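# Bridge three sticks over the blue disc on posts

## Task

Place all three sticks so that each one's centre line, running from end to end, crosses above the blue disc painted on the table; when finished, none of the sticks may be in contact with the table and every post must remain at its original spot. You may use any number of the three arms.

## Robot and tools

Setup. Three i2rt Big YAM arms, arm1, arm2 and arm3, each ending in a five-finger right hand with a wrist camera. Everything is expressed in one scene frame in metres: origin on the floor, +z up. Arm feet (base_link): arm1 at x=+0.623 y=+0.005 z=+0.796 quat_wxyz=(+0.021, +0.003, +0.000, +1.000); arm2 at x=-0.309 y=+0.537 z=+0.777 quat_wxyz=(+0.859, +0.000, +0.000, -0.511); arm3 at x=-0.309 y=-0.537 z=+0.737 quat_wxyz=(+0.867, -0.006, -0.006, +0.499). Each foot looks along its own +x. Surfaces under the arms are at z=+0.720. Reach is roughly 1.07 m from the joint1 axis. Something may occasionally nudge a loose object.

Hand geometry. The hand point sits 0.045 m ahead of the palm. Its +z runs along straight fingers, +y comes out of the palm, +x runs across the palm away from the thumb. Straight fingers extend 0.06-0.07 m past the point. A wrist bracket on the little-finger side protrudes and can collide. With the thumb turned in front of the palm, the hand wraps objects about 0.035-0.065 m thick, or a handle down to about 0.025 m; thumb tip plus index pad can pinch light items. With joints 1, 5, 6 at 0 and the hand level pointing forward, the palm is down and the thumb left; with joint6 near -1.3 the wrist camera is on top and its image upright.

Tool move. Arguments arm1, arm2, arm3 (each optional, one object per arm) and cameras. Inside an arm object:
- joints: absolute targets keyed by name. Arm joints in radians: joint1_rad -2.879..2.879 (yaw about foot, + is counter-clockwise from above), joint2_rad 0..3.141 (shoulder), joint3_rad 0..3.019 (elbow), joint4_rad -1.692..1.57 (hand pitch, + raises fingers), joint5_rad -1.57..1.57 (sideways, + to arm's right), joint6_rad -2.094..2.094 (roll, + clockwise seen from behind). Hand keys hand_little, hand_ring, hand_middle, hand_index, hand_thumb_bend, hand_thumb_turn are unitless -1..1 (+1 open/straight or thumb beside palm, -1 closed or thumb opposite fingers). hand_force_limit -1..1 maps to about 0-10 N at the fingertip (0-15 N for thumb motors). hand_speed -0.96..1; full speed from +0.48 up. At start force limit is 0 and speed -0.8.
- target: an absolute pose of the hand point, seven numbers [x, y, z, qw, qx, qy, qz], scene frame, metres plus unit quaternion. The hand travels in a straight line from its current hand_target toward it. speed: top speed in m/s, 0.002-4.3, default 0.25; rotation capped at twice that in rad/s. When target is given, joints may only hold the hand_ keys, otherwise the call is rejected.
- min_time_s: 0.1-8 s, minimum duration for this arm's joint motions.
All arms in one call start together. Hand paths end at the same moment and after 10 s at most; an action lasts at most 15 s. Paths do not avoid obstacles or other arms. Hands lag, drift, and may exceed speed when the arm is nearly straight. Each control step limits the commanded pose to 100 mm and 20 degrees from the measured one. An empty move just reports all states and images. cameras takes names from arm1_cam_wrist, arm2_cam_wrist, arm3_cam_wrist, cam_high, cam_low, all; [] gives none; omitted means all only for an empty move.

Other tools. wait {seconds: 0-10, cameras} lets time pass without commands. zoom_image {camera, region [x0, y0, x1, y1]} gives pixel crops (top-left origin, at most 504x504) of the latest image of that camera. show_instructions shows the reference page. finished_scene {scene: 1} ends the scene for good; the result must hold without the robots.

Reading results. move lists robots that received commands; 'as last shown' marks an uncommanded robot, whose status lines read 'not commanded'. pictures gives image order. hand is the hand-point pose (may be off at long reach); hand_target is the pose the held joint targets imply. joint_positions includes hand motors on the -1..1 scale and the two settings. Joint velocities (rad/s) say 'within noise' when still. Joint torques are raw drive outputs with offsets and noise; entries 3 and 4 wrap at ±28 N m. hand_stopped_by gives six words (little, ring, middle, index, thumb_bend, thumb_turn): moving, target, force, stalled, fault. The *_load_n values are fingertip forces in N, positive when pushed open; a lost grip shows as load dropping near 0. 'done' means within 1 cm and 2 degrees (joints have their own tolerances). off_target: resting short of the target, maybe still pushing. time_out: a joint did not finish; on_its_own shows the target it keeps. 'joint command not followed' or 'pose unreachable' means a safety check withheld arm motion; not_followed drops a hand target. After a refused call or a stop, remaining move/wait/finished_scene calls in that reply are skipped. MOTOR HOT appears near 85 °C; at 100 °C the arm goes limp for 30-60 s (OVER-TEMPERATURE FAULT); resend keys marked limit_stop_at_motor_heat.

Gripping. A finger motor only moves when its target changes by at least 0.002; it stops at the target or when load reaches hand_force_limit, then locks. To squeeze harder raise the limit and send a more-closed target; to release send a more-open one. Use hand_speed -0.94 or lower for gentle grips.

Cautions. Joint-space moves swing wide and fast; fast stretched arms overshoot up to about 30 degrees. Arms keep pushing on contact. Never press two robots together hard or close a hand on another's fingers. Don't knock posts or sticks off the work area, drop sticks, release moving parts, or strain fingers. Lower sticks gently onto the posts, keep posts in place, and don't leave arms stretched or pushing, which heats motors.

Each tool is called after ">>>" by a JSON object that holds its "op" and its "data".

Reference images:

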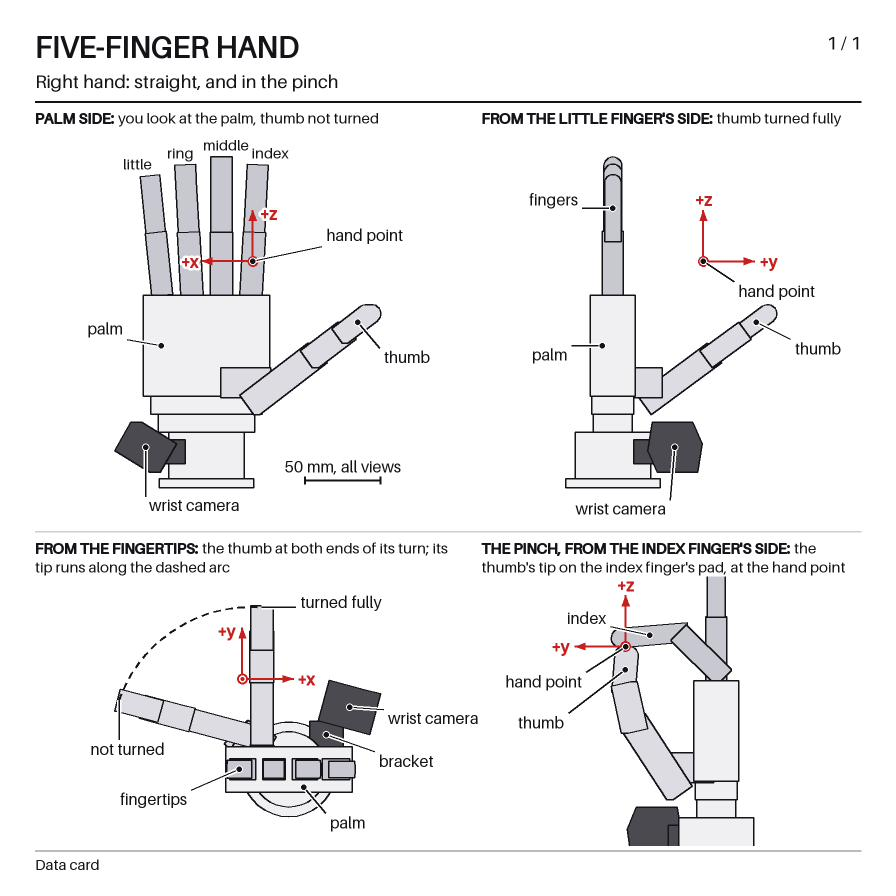

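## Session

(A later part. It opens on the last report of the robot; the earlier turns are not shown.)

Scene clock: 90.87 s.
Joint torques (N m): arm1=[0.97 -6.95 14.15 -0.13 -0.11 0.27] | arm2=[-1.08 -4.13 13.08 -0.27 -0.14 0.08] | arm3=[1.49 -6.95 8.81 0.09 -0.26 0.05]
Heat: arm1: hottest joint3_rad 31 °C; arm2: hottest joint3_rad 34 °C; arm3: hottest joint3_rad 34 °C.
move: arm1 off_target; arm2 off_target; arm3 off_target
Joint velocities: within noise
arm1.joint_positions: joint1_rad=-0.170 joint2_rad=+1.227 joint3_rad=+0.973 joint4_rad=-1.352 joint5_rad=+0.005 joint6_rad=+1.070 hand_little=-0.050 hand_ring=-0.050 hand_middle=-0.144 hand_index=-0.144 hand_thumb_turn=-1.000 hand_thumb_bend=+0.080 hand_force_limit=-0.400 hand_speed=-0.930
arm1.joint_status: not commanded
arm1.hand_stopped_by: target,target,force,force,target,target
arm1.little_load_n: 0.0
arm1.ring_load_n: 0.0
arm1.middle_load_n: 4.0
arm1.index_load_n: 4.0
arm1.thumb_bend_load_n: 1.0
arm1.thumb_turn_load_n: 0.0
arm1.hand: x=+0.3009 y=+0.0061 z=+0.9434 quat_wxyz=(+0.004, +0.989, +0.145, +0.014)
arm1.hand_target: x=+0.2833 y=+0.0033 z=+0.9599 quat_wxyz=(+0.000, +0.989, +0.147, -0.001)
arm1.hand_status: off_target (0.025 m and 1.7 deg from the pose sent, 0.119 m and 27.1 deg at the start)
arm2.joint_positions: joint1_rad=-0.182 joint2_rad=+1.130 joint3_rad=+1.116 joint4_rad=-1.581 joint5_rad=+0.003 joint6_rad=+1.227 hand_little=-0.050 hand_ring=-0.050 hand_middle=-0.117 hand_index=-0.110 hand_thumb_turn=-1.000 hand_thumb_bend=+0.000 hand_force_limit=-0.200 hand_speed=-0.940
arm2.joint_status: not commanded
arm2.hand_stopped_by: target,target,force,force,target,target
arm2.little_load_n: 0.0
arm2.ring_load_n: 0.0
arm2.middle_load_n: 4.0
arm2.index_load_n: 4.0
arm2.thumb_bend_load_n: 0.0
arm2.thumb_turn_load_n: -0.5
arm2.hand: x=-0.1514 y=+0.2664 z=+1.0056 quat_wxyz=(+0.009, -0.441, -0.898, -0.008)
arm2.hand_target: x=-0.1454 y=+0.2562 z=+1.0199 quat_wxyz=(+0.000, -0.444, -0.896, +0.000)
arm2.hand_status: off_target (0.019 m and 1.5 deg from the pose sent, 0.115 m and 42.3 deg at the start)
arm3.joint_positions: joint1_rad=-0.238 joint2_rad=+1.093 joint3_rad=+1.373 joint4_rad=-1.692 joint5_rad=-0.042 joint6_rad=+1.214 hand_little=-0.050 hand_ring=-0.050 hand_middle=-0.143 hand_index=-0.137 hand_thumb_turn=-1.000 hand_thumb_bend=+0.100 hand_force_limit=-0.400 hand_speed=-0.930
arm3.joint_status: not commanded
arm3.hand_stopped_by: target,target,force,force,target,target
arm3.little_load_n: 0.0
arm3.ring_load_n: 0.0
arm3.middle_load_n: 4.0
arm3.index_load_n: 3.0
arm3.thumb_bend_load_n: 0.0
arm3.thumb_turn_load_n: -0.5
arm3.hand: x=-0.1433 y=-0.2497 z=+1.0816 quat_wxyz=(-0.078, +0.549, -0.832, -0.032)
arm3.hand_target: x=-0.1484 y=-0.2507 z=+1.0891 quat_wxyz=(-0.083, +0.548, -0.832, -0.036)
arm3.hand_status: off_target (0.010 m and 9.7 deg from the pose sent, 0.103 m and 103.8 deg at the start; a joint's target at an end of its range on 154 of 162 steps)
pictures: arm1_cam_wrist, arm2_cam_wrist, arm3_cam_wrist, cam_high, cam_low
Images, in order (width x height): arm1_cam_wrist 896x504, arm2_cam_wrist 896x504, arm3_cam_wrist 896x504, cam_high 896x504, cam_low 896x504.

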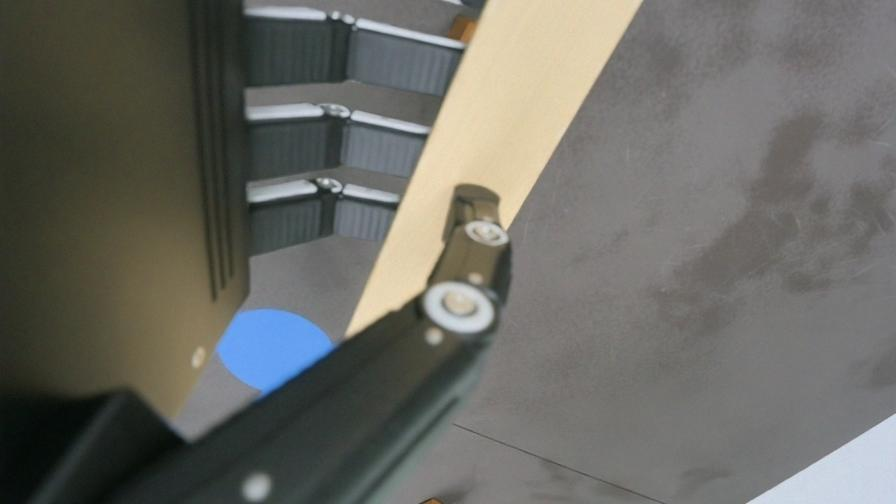

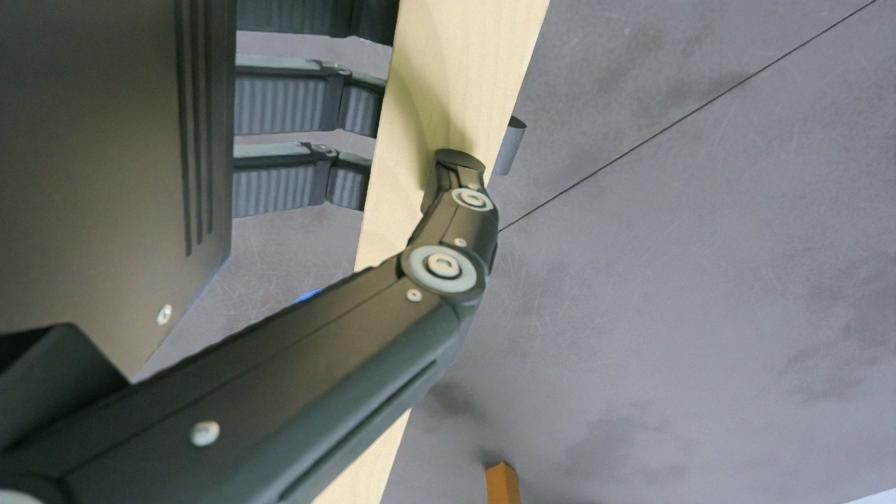

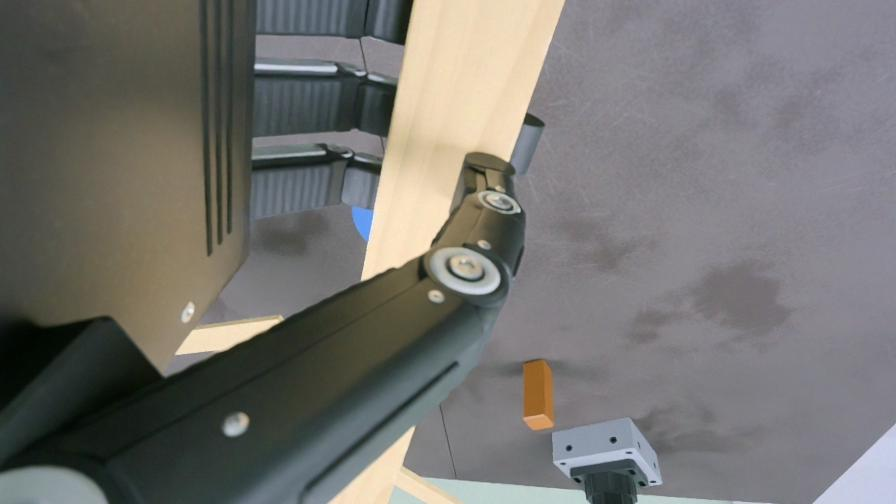

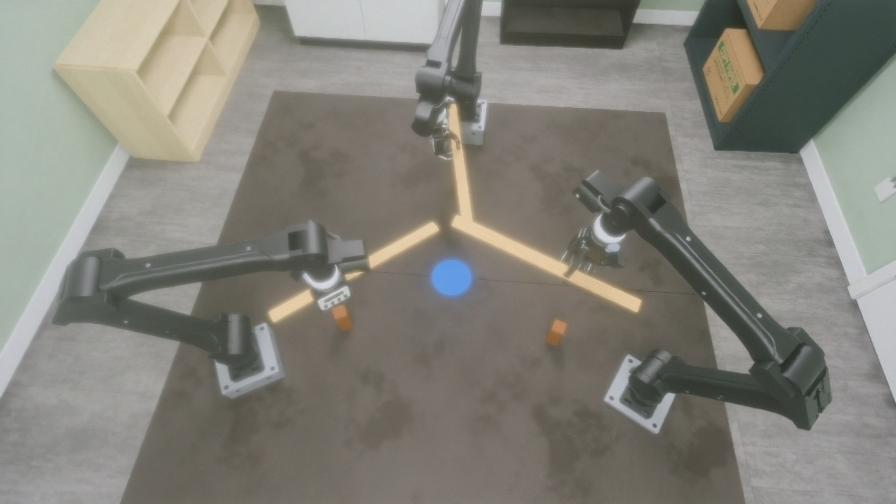

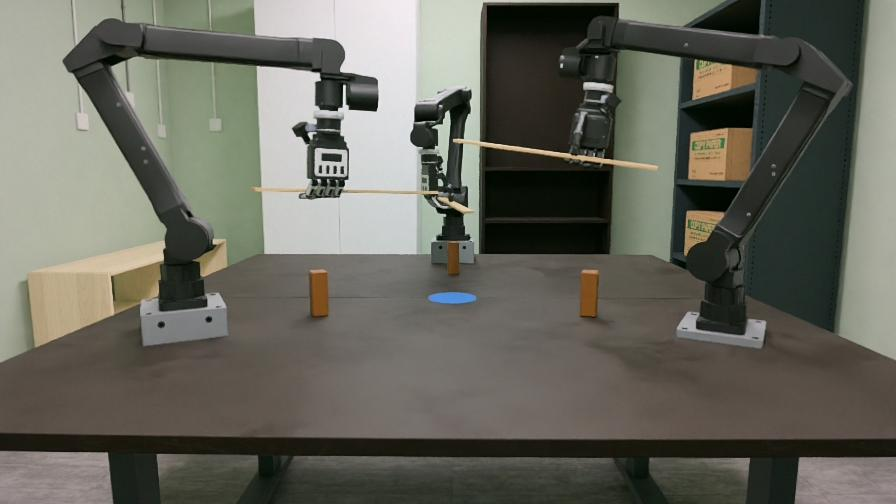

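>>> {"op": "zoom_image", "data": {"camera": "cam_high", "region": [380, 80, 560, 300]}}

>>> {"op": "zoom_image", "data": {"camera": "cam_low", "region": [400, 120, 540, 240]}}

Scaled by 2.291 from the camera's image (finer frame: 1280x720).

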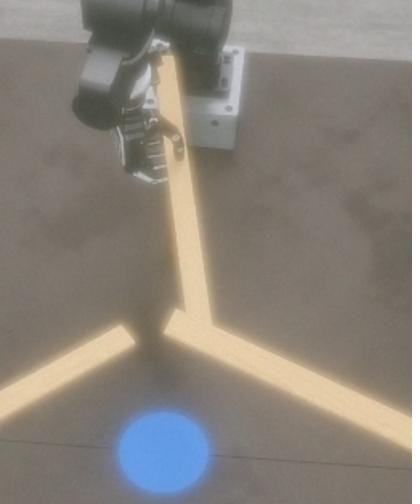

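Scaled by 3.600 from the camera's image (finer frame: 1280x720).

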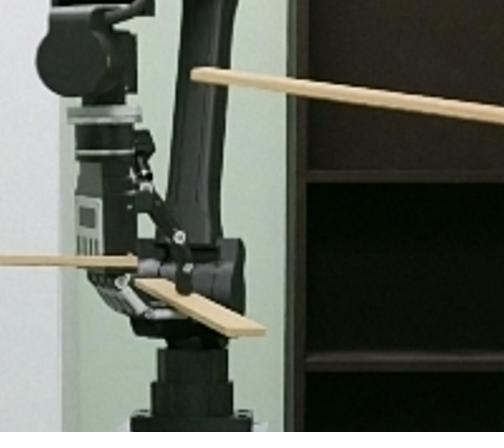

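>>> {"op": "move", "data": {"arm1": {"target":[0.1823,-0.010,0.918,-0.0015,0.9790,0.1167,-0.1676],"speed":0.08}, "cameras": ["arm1_cam_wrist","cam_high","cam_low"]}}

>>> {"op": "zoom_image", "data": {"camera": "cam_low", "region": [380, 120, 560, 300]}}

>>> {"op": "zoom_image", "data": {"camera": "cam_high", "region": [380, 80, 560, 300]}}

Scene clock: 98.70 s.
Joint torques (N m): arm1=[0.97 -8.88 8.59 2.03 -0.25 0.32] | arm2=[-1.08 -4.19 13.08 -0.27 -0.14 0.08] | arm3=[1.44 -7.06 8.8 0.09 -0.26 0.05]
Heat: arm1: hottest joint3_rad 33 °C; arm2: hottest joint3_rad 37 °C; arm3: hottest joint3_rad 34 °C.
move: arm1 off_target
Joint velocities: within noise
arm1.joint_positions: joint1_rad=-0.132 joint2_rad=+1.307 joint3_rad=+0.935 joint4_rad=-0.874 joint5_rad=-0.080 joint6_rad=+1.176 hand_little=-0.050 hand_ring=-0.050 hand_middle=-0.144 hand_index=-0.144 hand_thumb_turn=-1.000 hand_thumb_bend=+0.080 hand_force_limit=-0.400 hand_speed=-0.930
arm1.joint_status: not commanded
arm1.hand_stopped_by: target,target,force,force,target,target
arm1.little_load_n: 0.0
arm1.ring_load_n: 0.5
arm1.middle_load_n: 4.0
arm1.index_load_n: 4.0
arm1.thumb_bend_load_n: 1.0
arm1.thumb_turn_load_n: -0.5
arm1.hand: x=+0.1834 y=-0.0017 z=+0.9265 quat_wxyz=(-0.007, +0.979, +0.116, -0.169)
arm1.hand_target: x=+0.1826 y=-0.0099 z=+0.9181 quat_wxyz=(-0.002, +0.979, +0.117, -0.167)
arm1.hand_status: off_target (0.012 m and 0.7 deg from the pose sent, 0.122 m and 21.2 deg at the start)
arm2, arm3: as last shown
arm2.joint_positions: joint1_rad=-0.182 joint2_rad=+1.130 joint3_rad=+1.116 joint4_rad=-1.581 joint5_rad=+0.003 joint6_rad=+1.228 hand_little=-0.050 hand_ring=-0.050 hand_middle=-0.117 hand_index=-0.110 hand_thumb_turn=-1.000 hand_thumb_bend=+0.000 hand_force_limit=-0.200 hand_speed=-0.940
arm3.hand: x=-0.1433 y=-0.2496 z=+1.0816 quat_wxyz=(-0.078, +0.549, -0.832, -0.032)
Images, in order (width x height): arm1_cam_wrist 896x504, cam_high 896x504, cam_low 896x504.

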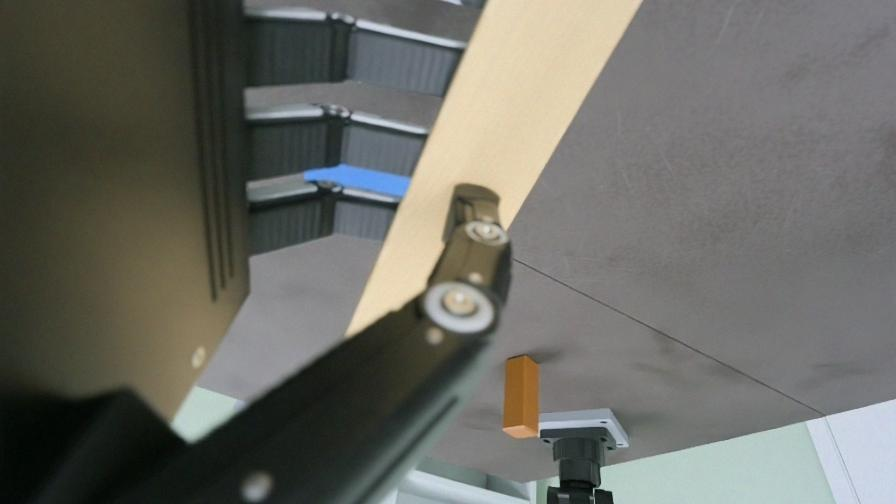

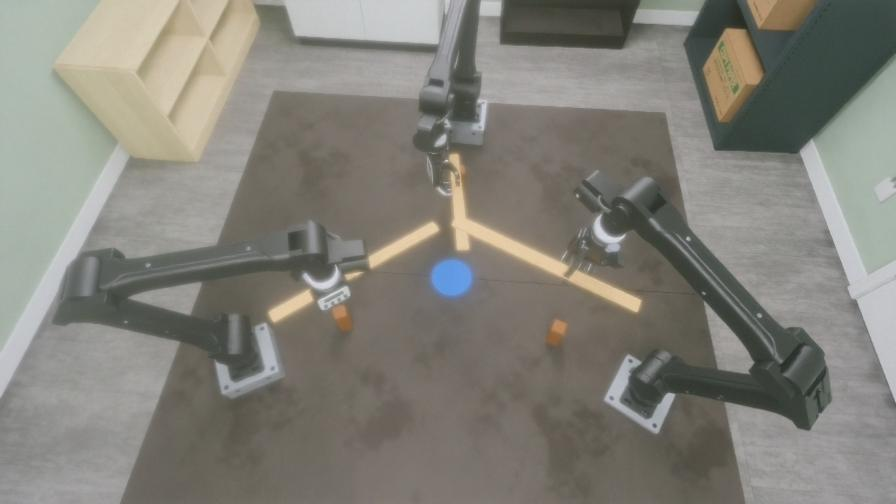

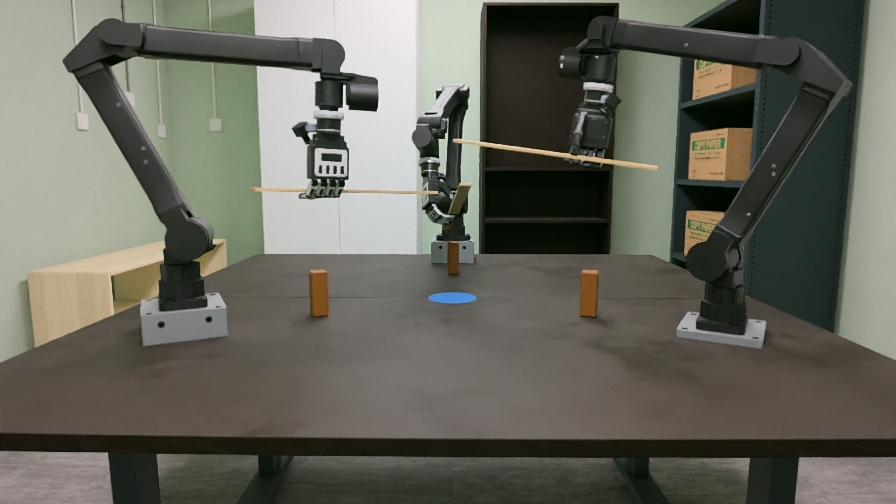

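Scaled by 2.800 from the camera's image (finer frame: 1280x720).

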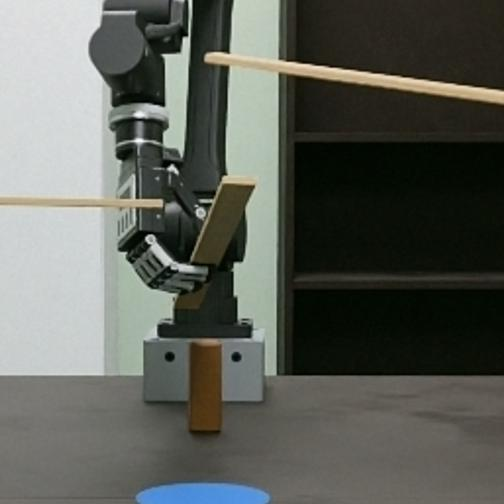

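Scaled by 2.291 from the camera's image (finer frame: 1280x720).

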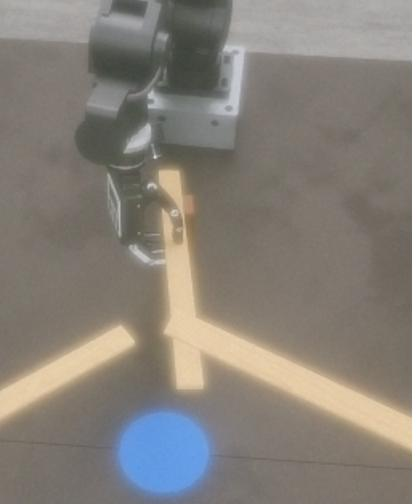

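>>> {"op": "move", "data": {"arm1": {"target":[0.1823,-0.0265,0.892,-0.0015,0.9790,0.1167,-0.1676],"speed":0.08}, "cameras": ["cam_high","cam_low"]}}

>>> {"op": "zoom_image", "data": {"camera": "cam_low", "region": [380, 120, 560, 300]}}

>>> {"op": "zoom_image", "data": {"camera": "cam_high", "region": [380, 80, 560, 300]}}

Scene clock: 101.20 s.
Joint torques (N m): arm1=[0.85 -9.17 8.49 2.03 0.06 0.32] | arm2=[-1.08 -4.19 13.08 -0.27 -0.14 0.08] | arm3=[1.44 -7 8.8 0.1 -0.26 0.05]
Heat: arm1: hottest joint3_rad 33 °C; arm2: hottest joint3_rad 37 °C; arm3: hottest joint3_rad 34 °C.
move: arm1 done
Joint velocities: within noise
arm1.joint_positions: joint1_rad=-0.086 joint2_rad=+1.334 joint3_rad=+0.881 joint4_rad=-0.794 joint5_rad=-0.074 joint6_rad=+1.218 hand_little=-0.050 hand_ring=-0.050 hand_middle=-0.144 hand_index=-0.144 hand_thumb_turn=-1.000 hand_thumb_bend=+0.080 hand_force_limit=-0.400 hand_speed=-0.930
arm1.joint_status: not commanded
arm1.hand_stopped_by: target,target,force,force,target,target
arm1.little_load_n: 0.0
arm1.ring_load_n: 0.0
arm1.middle_load_n: 4.0
arm1.index_load_n: 4.0
arm1.thumb_bend_load_n: 0.5
arm1.thumb_turn_load_n: -0.5
arm1.hand: x=+0.1834 y=-0.0202 z=+0.8991 quat_wxyz=(-0.003, +0.979, +0.117, -0.168)
arm1.hand_target: x=+0.1825 y=-0.0264 z=+0.8922 quat_wxyz=(-0.001, +0.979, +0.117, -0.167)
arm1.hand_status: done (0.010 m and 0.2 deg from the pose sent, 0.043 m and 0.7 deg at the start)
arm2, arm3: as last shown
arm2.little_load_n: 0.5
arm3.middle_load_n: 4.5
Images, in order (width x height): cam_high 896x504, cam_low 896x504.

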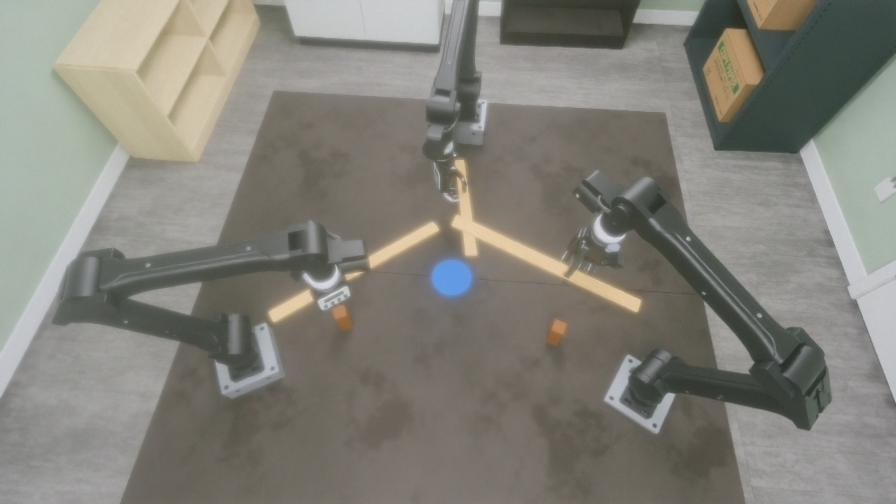

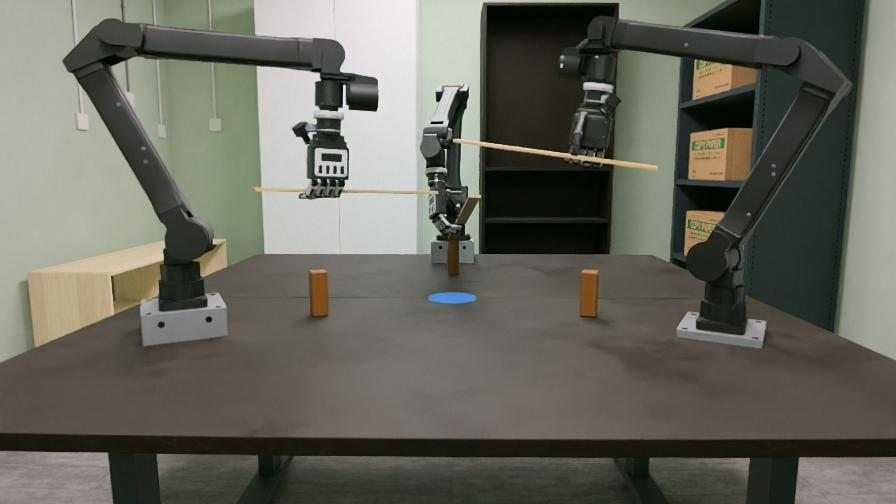

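Scaled by 2.800 from the camera's image (finer frame: 1280x720).

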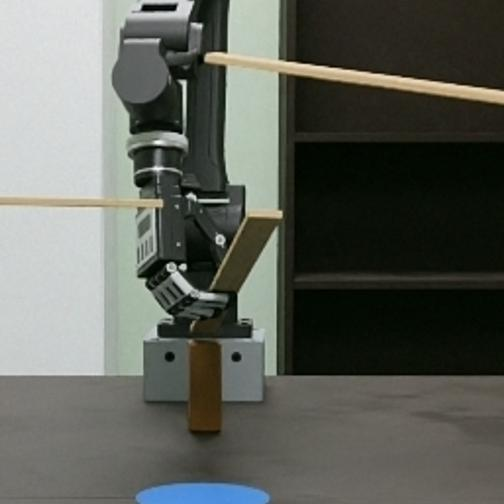

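Scaled by 2.291 from the camera's image (finer frame: 1280x720).

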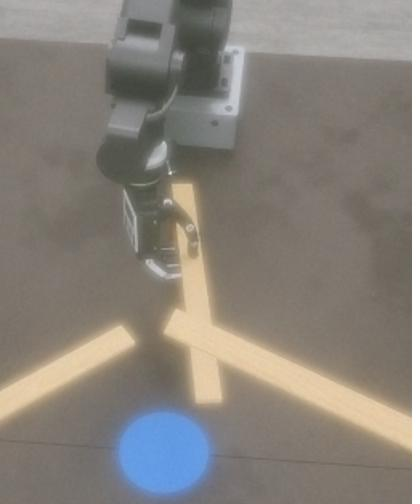

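>>> {"op": "zoom_image", "data": {"camera": "cam_high", "region": [310, 280, 380, 350]}}

>>> {"op": "zoom_image", "data": {"camera": "cam_high", "region": [520, 290, 590, 360]}}

>>> {"op": "zoom_image", "data": {"camera": "cam_high", "region": [250, 200, 450, 340]}}

>>> {"op": "zoom_image", "data": {"camera": "cam_high", "region": [440, 200, 660, 330]}}

Scaled by 7.200 from the camera's image (finer frame: 1280x720).

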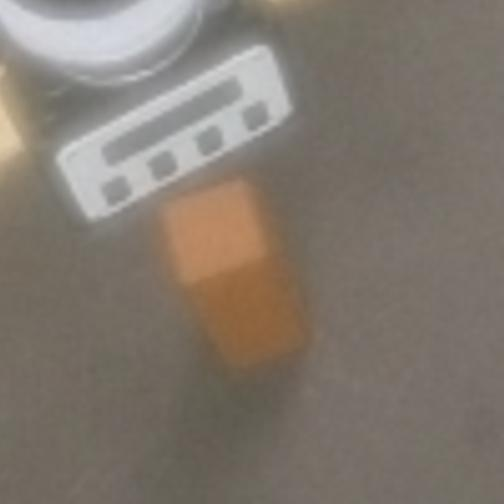

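Scaled by 7.200 from the camera's image (finer frame: 1280x720).

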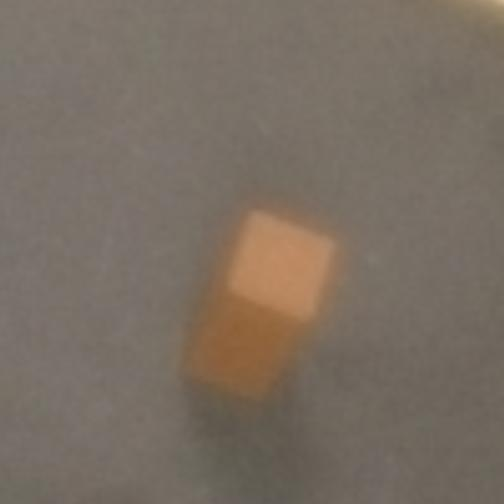

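Scaled by 2.520 from the camera's image (finer frame: 1280x720).

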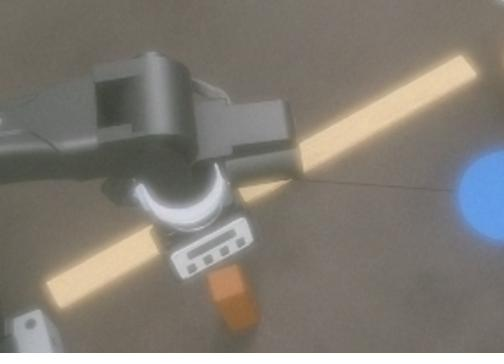

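Scaled by 2.291 from the camera's image (finer frame: 1280x720).

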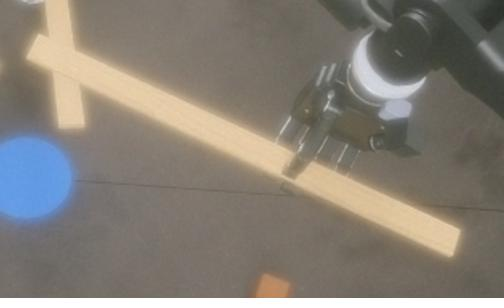

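>>> {"op": "move", "data": {"arm2": {"target":[-0.0828,0.1849,0.905,0.1495,0.4583,0.8729,-0.0758],"speed":0.08}, "cameras": ["arm2_cam_wrist","cam_high","cam_low"]}}

>>> {"op": "zoom_image", "data": {"camera": "cam_low", "region": [280, 120, 500, 300]}}

>>> {"op": "zoom_image", "data": {"camera": "cam_high", "region": [310, 140, 510, 330]}}

Scene clock: 108.03 s.
Joint torques (N m): arm1=[0.85 -9.17 8.47 2.03 0.06 0.32] | arm2=[-1.08 -5.66 8.95 1.31 -0.32 0.13] | arm3=[1.44 -7 8.8 0.09 -0.26 0.05]
Heat: arm1: hottest joint3_rad 32 °C; arm2: hottest joint3_rad 38 °C; arm3: hottest joint3_rad 33 °C.
move: arm2 done
Joint velocities: within noise
arm1, arm3: as last shown
arm1.thumb_bend_load_n: 1.0
arm2.joint_positions: joint1_rad=-0.125 joint2_rad=+1.207 joint3_rad=+0.846 joint4_rad=-0.888 joint5_rad=-0.073 joint6_rad=+1.343 hand_little=-0.050 hand_ring=-0.050 hand_middle=-0.117 hand_index=-0.110 hand_thumb_turn=-1.000 hand_thumb_bend=+0.000 hand_force_limit=-0.200 hand_speed=-0.940
arm2.joint_status: not commanded
arm2.hand_stopped_by: target,target,force,force,target,target
arm2.little_load_n: 0.0
arm2.ring_load_n: 0.0
arm2.middle_load_n: 4.0
arm2.index_load_n: 3.5
arm2.thumb_bend_load_n: 0.0
arm2.thumb_turn_load_n: -0.5
arm2.hand: x=-0.0874 y=+0.1869 z=+0.9066 quat_wxyz=(-0.144, -0.455, -0.875, +0.077)
arm2.hand_target: x=-0.0829 y=+0.1851 z=+0.9049 quat_wxyz=(-0.149, -0.458, -0.873, +0.076)
arm2.hand_status: done (0.005 m and 0.7 deg from the pose sent, 0.146 m and 20.9 deg at the start)
arm3.middle_load_n: 4.0
arm3.thumb_bend_load_n: 0.5
Images, in order (width x height): arm2_cam_wrist 896x504, cam_high 896x504, cam_low 896x504.

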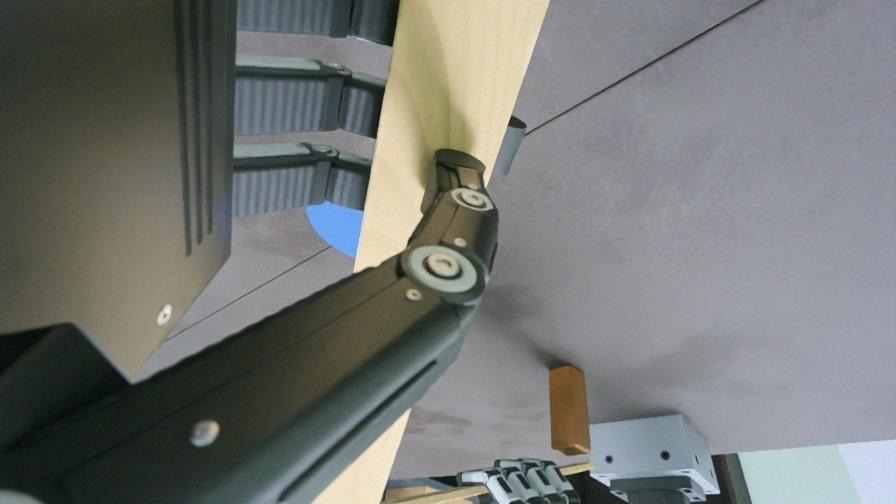

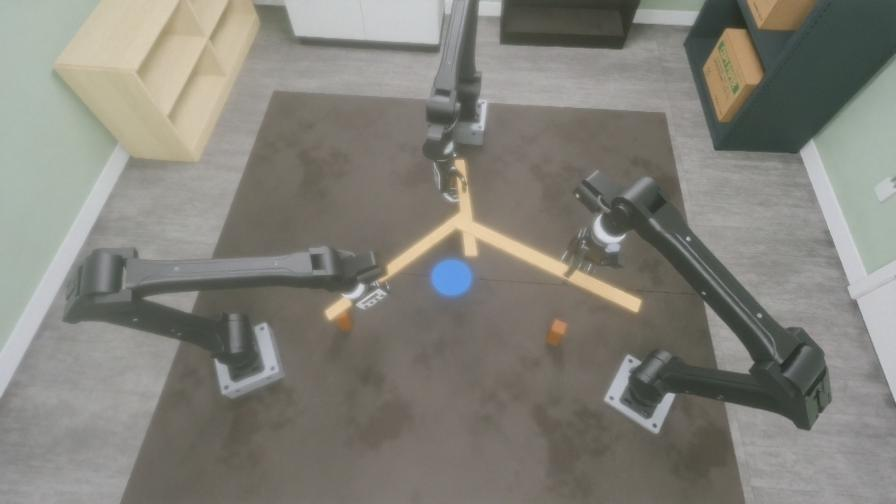

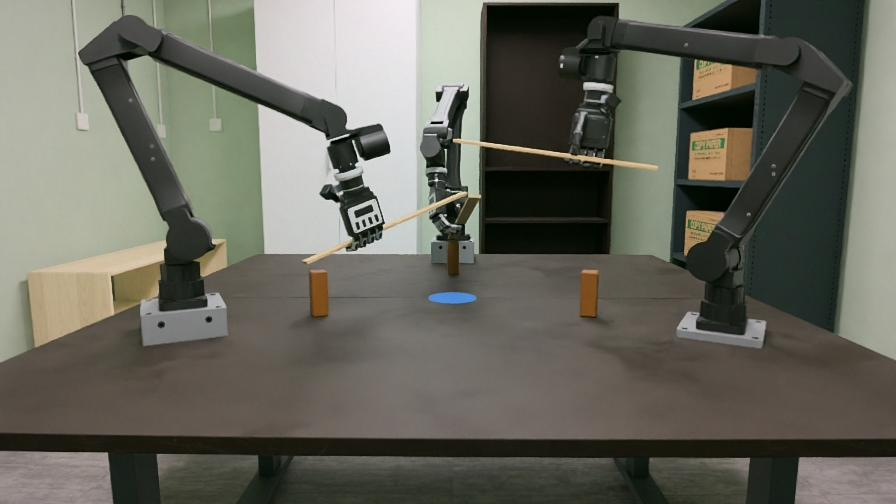

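Scaled by 2.291 from the camera's image (finer frame: 1280x720).

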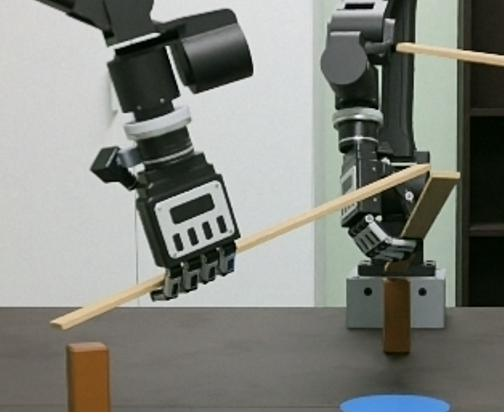

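Scaled by 2.520 from the camera's image (finer frame: 1280x720).

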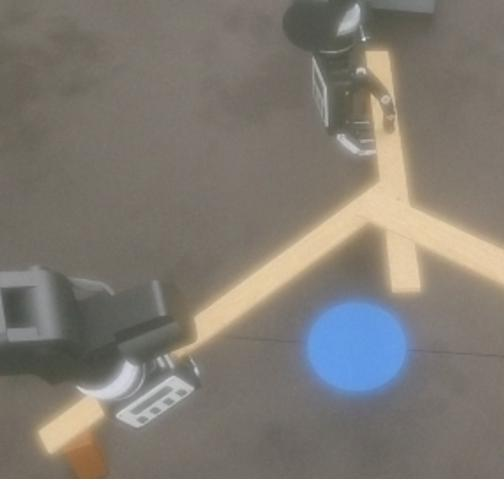

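>>> {"op": "move", "data": {"arm1": {"target":[0.220,-0.0225,0.880,-0.0015,0.9790,0.1167,-0.1676],"speed":0.06}, "cameras": ["cam_high","cam_low"]}}

>>> {"op": "zoom_image", "data": {"camera": "cam_low", "region": [380, 120, 560, 300]}}

>>> {"op": "zoom_image", "data": {"camera": "cam_high", "region": [380, 120, 540, 300]}}

Scene clock: 113.50 s.
Joint torques (N m): arm1=[-1.03 -9.82 8.14 2.03 -0.25 0.08] | arm2=[-1.08 -5.66 8.94 1.31 -0.32 0.11] | arm3=[1.44 -7 8.8 0.09 -0.26 0.05]
Heat: arm1: hottest joint3_rad 32 °C; arm2: hottest joint3_rad 38 °C; arm3: hottest joint3_rad 33 °C.
move: arm1 done
Joint velocities: within noise
arm1.joint_positions: joint1_rad=-0.086 joint2_rad=+1.274 joint3_rad=+0.772 joint4_rad=-0.769 joint5_rad=-0.074 joint6_rad=+1.218 hand_little=-0.050 hand_ring=-0.050 hand_middle=-0.144 hand_index=-0.144 hand_thumb_turn=-1.000 hand_thumb_bend=+0.080 hand_force_limit=-0.400 hand_speed=-0.930
arm1.joint_status: not commanded
arm1.hand_stopped_by: target,target,force,force,target,target
arm1.little_load_n: 0.0
arm1.ring_load_n: 0.0
arm1.middle_load_n: 4.0
arm1.index_load_n: 4.0
arm1.thumb_bend_load_n: 1.0
arm1.thumb_turn_load_n: -0.5
arm1.hand: x=+0.2206 y=-0.0251 z=+0.8784 quat_wxyz=(+0.000, +0.981, +0.116, -0.157)
arm1.hand_target: x=+0.2200 y=-0.0225 z=+0.8800 quat_wxyz=(-0.002, +0.979, +0.117, -0.167)
arm1.hand_status: done (0.003 m and 1.3 deg from the pose sent, 0.041 m and 0.2 deg at the start)
arm2, arm3: as last shown
arm2.ring_load_n: 0.5
arm2.middle_load_n: 4.5
arm2.index_load_n: 4.0
arm3.thumb_bend_load_n: 0.0
Images, in order (width x height): cam_high 896x504, cam_low 896x504.

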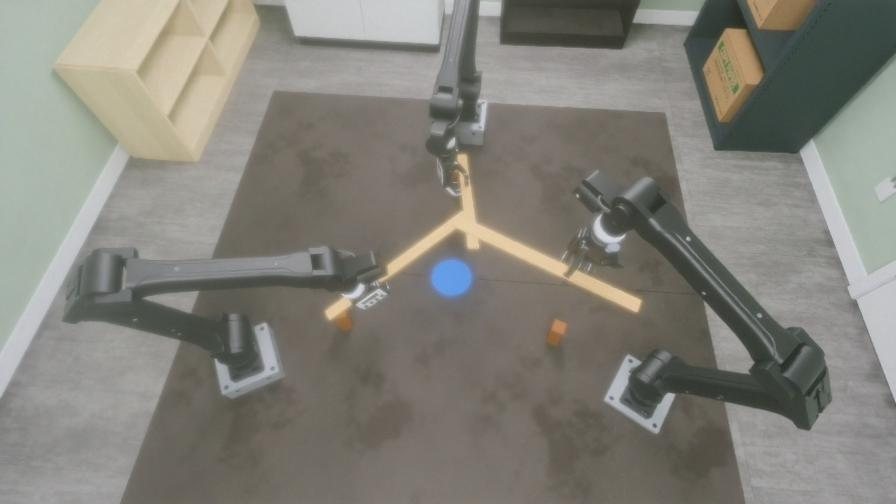

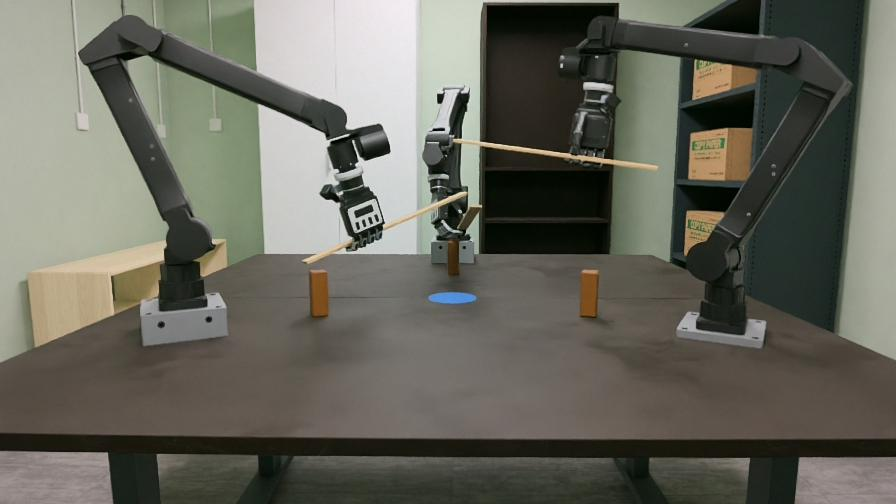

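Scaled by 2.800 from the camera's image (finer frame: 1280x720).

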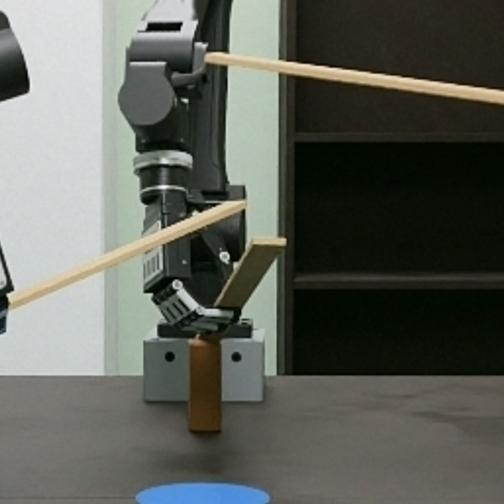

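Scaled by 2.800 from the camera's image (finer frame: 1280x720).

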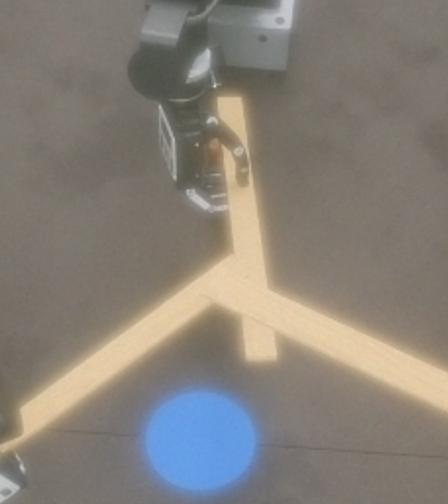

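>>> {"op": "move", "data": {"arm3": {"target":[-0.1204,-0.1541,0.965,-0.1353,0.5137,-0.8416,-0.0990],"speed":0.08}, "cameras": ["arm3_cam_wrist","cam_high","cam_low"]}}

>>> {"op": "zoom_image", "data": {"camera": "cam_low", "region": [400, 140, 640, 300]}}

>>> {"op": "zoom_image", "data": {"camera": "cam_high", "region": [400, 130, 620, 350]}}

Scene clock: 118.20 s.
Joint torques (N m): arm1=[-1.03 -9.82 8.14 2.02 -0.25 0.08] | arm2=[-1.03 -5.66 8.95 1.31 -0.32 0.11] | arm3=[1.44 -8 8.59 1.77 -0.31 0.05]
Heat: arm1: hottest joint3_rad 32 °C; arm2: hottest joint3_rad 38 °C; arm3: hottest joint3_rad 33 °C.
move: arm3 done
Joint velocities: within noise
arm1, arm2: as last shown
arm2.ring_load_n: 0.0
arm2.middle_load_n: 4.0
arm3.joint_positions: joint1_rad=-0.143 joint2_rad=+1.177 joint3_rad=+1.072 joint4_rad=-1.171 joint5_rad=-0.100 joint6_rad=+1.392 hand_little=-0.050 hand_ring=-0.050 hand_middle=-0.143 hand_index=-0.137 hand_thumb_turn=-1.000 hand_thumb_bend=+0.100 hand_force_limit=-0.400 hand_speed=-0.930
arm3.joint_status: not commanded
arm3.hand_stopped_by: target,target,force,force,target,target
arm3.little_load_n: 0.0
arm3.ring_load_n: 0.0
arm3.middle_load_n: 4.0
arm3.index_load_n: 3.0
arm3.thumb_bend_load_n: 0.0
arm3.thumb_turn_load_n: -0.5
arm3.hand: x=-0.1210 y=-0.1603 z=+0.9611 quat_wxyz=(-0.126, +0.515, -0.843, -0.092)
arm3.hand_target: x=-0.1206 y=-0.1542 z=+0.9650 quat_wxyz=(-0.135, +0.514, -0.841, -0.099)
arm3.hand_status: done (0.007 m and 1.4 deg from the pose sent, 0.152 m and 10.9 deg at the start)
Images, in order (width x height): arm3_cam_wrist 896x504, cam_high 896x504, cam_low 896x504.

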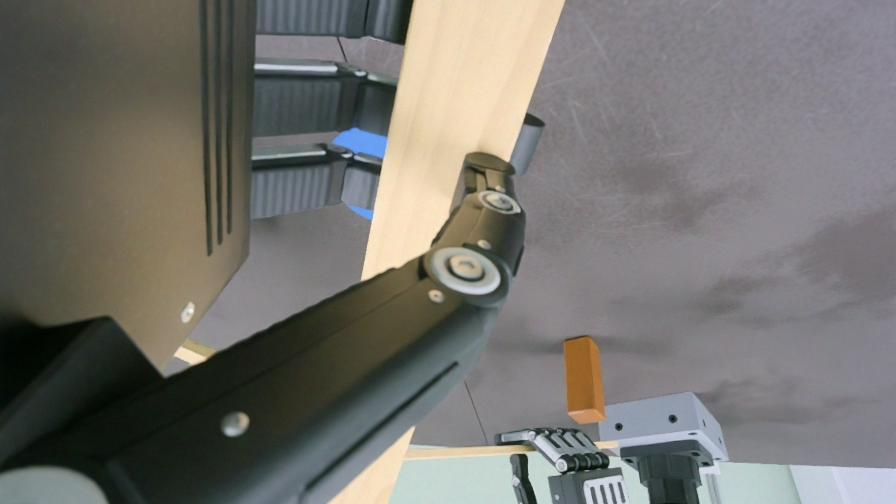

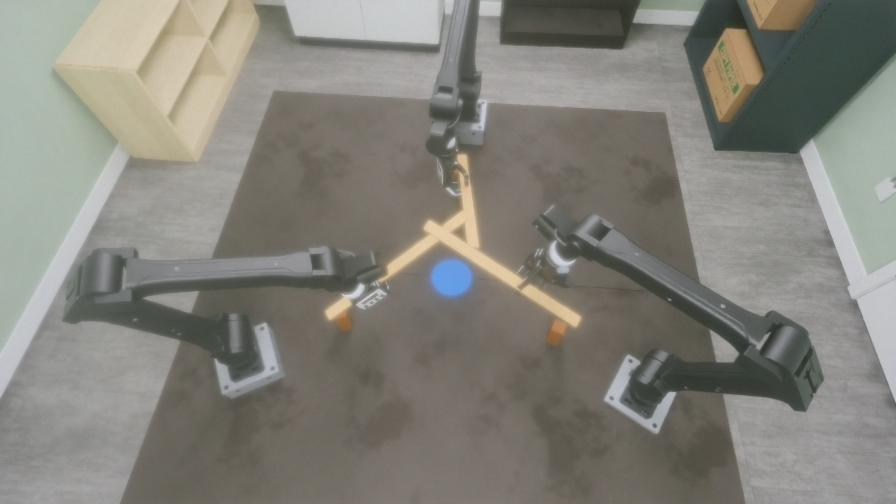

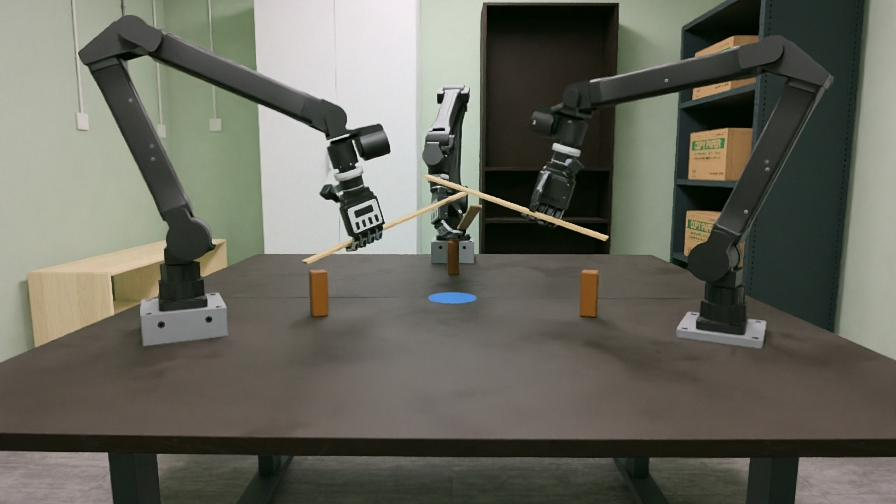

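Scaled by 2.100 from the camera's image (finer frame: 1280x720).

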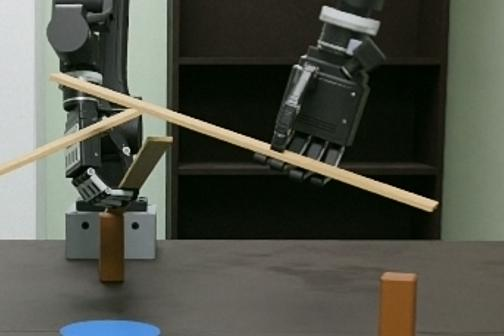

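Scaled by 2.291 from the camera's image (finer frame: 1280x720).

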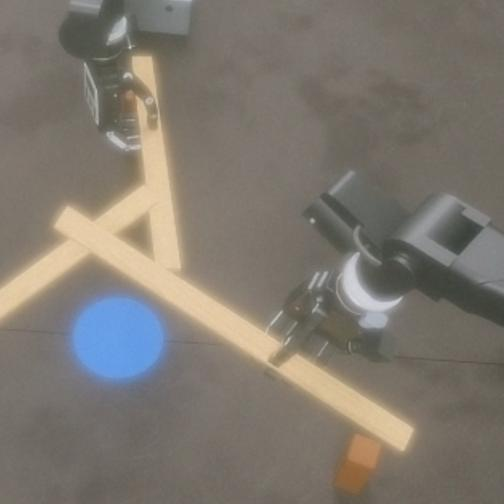

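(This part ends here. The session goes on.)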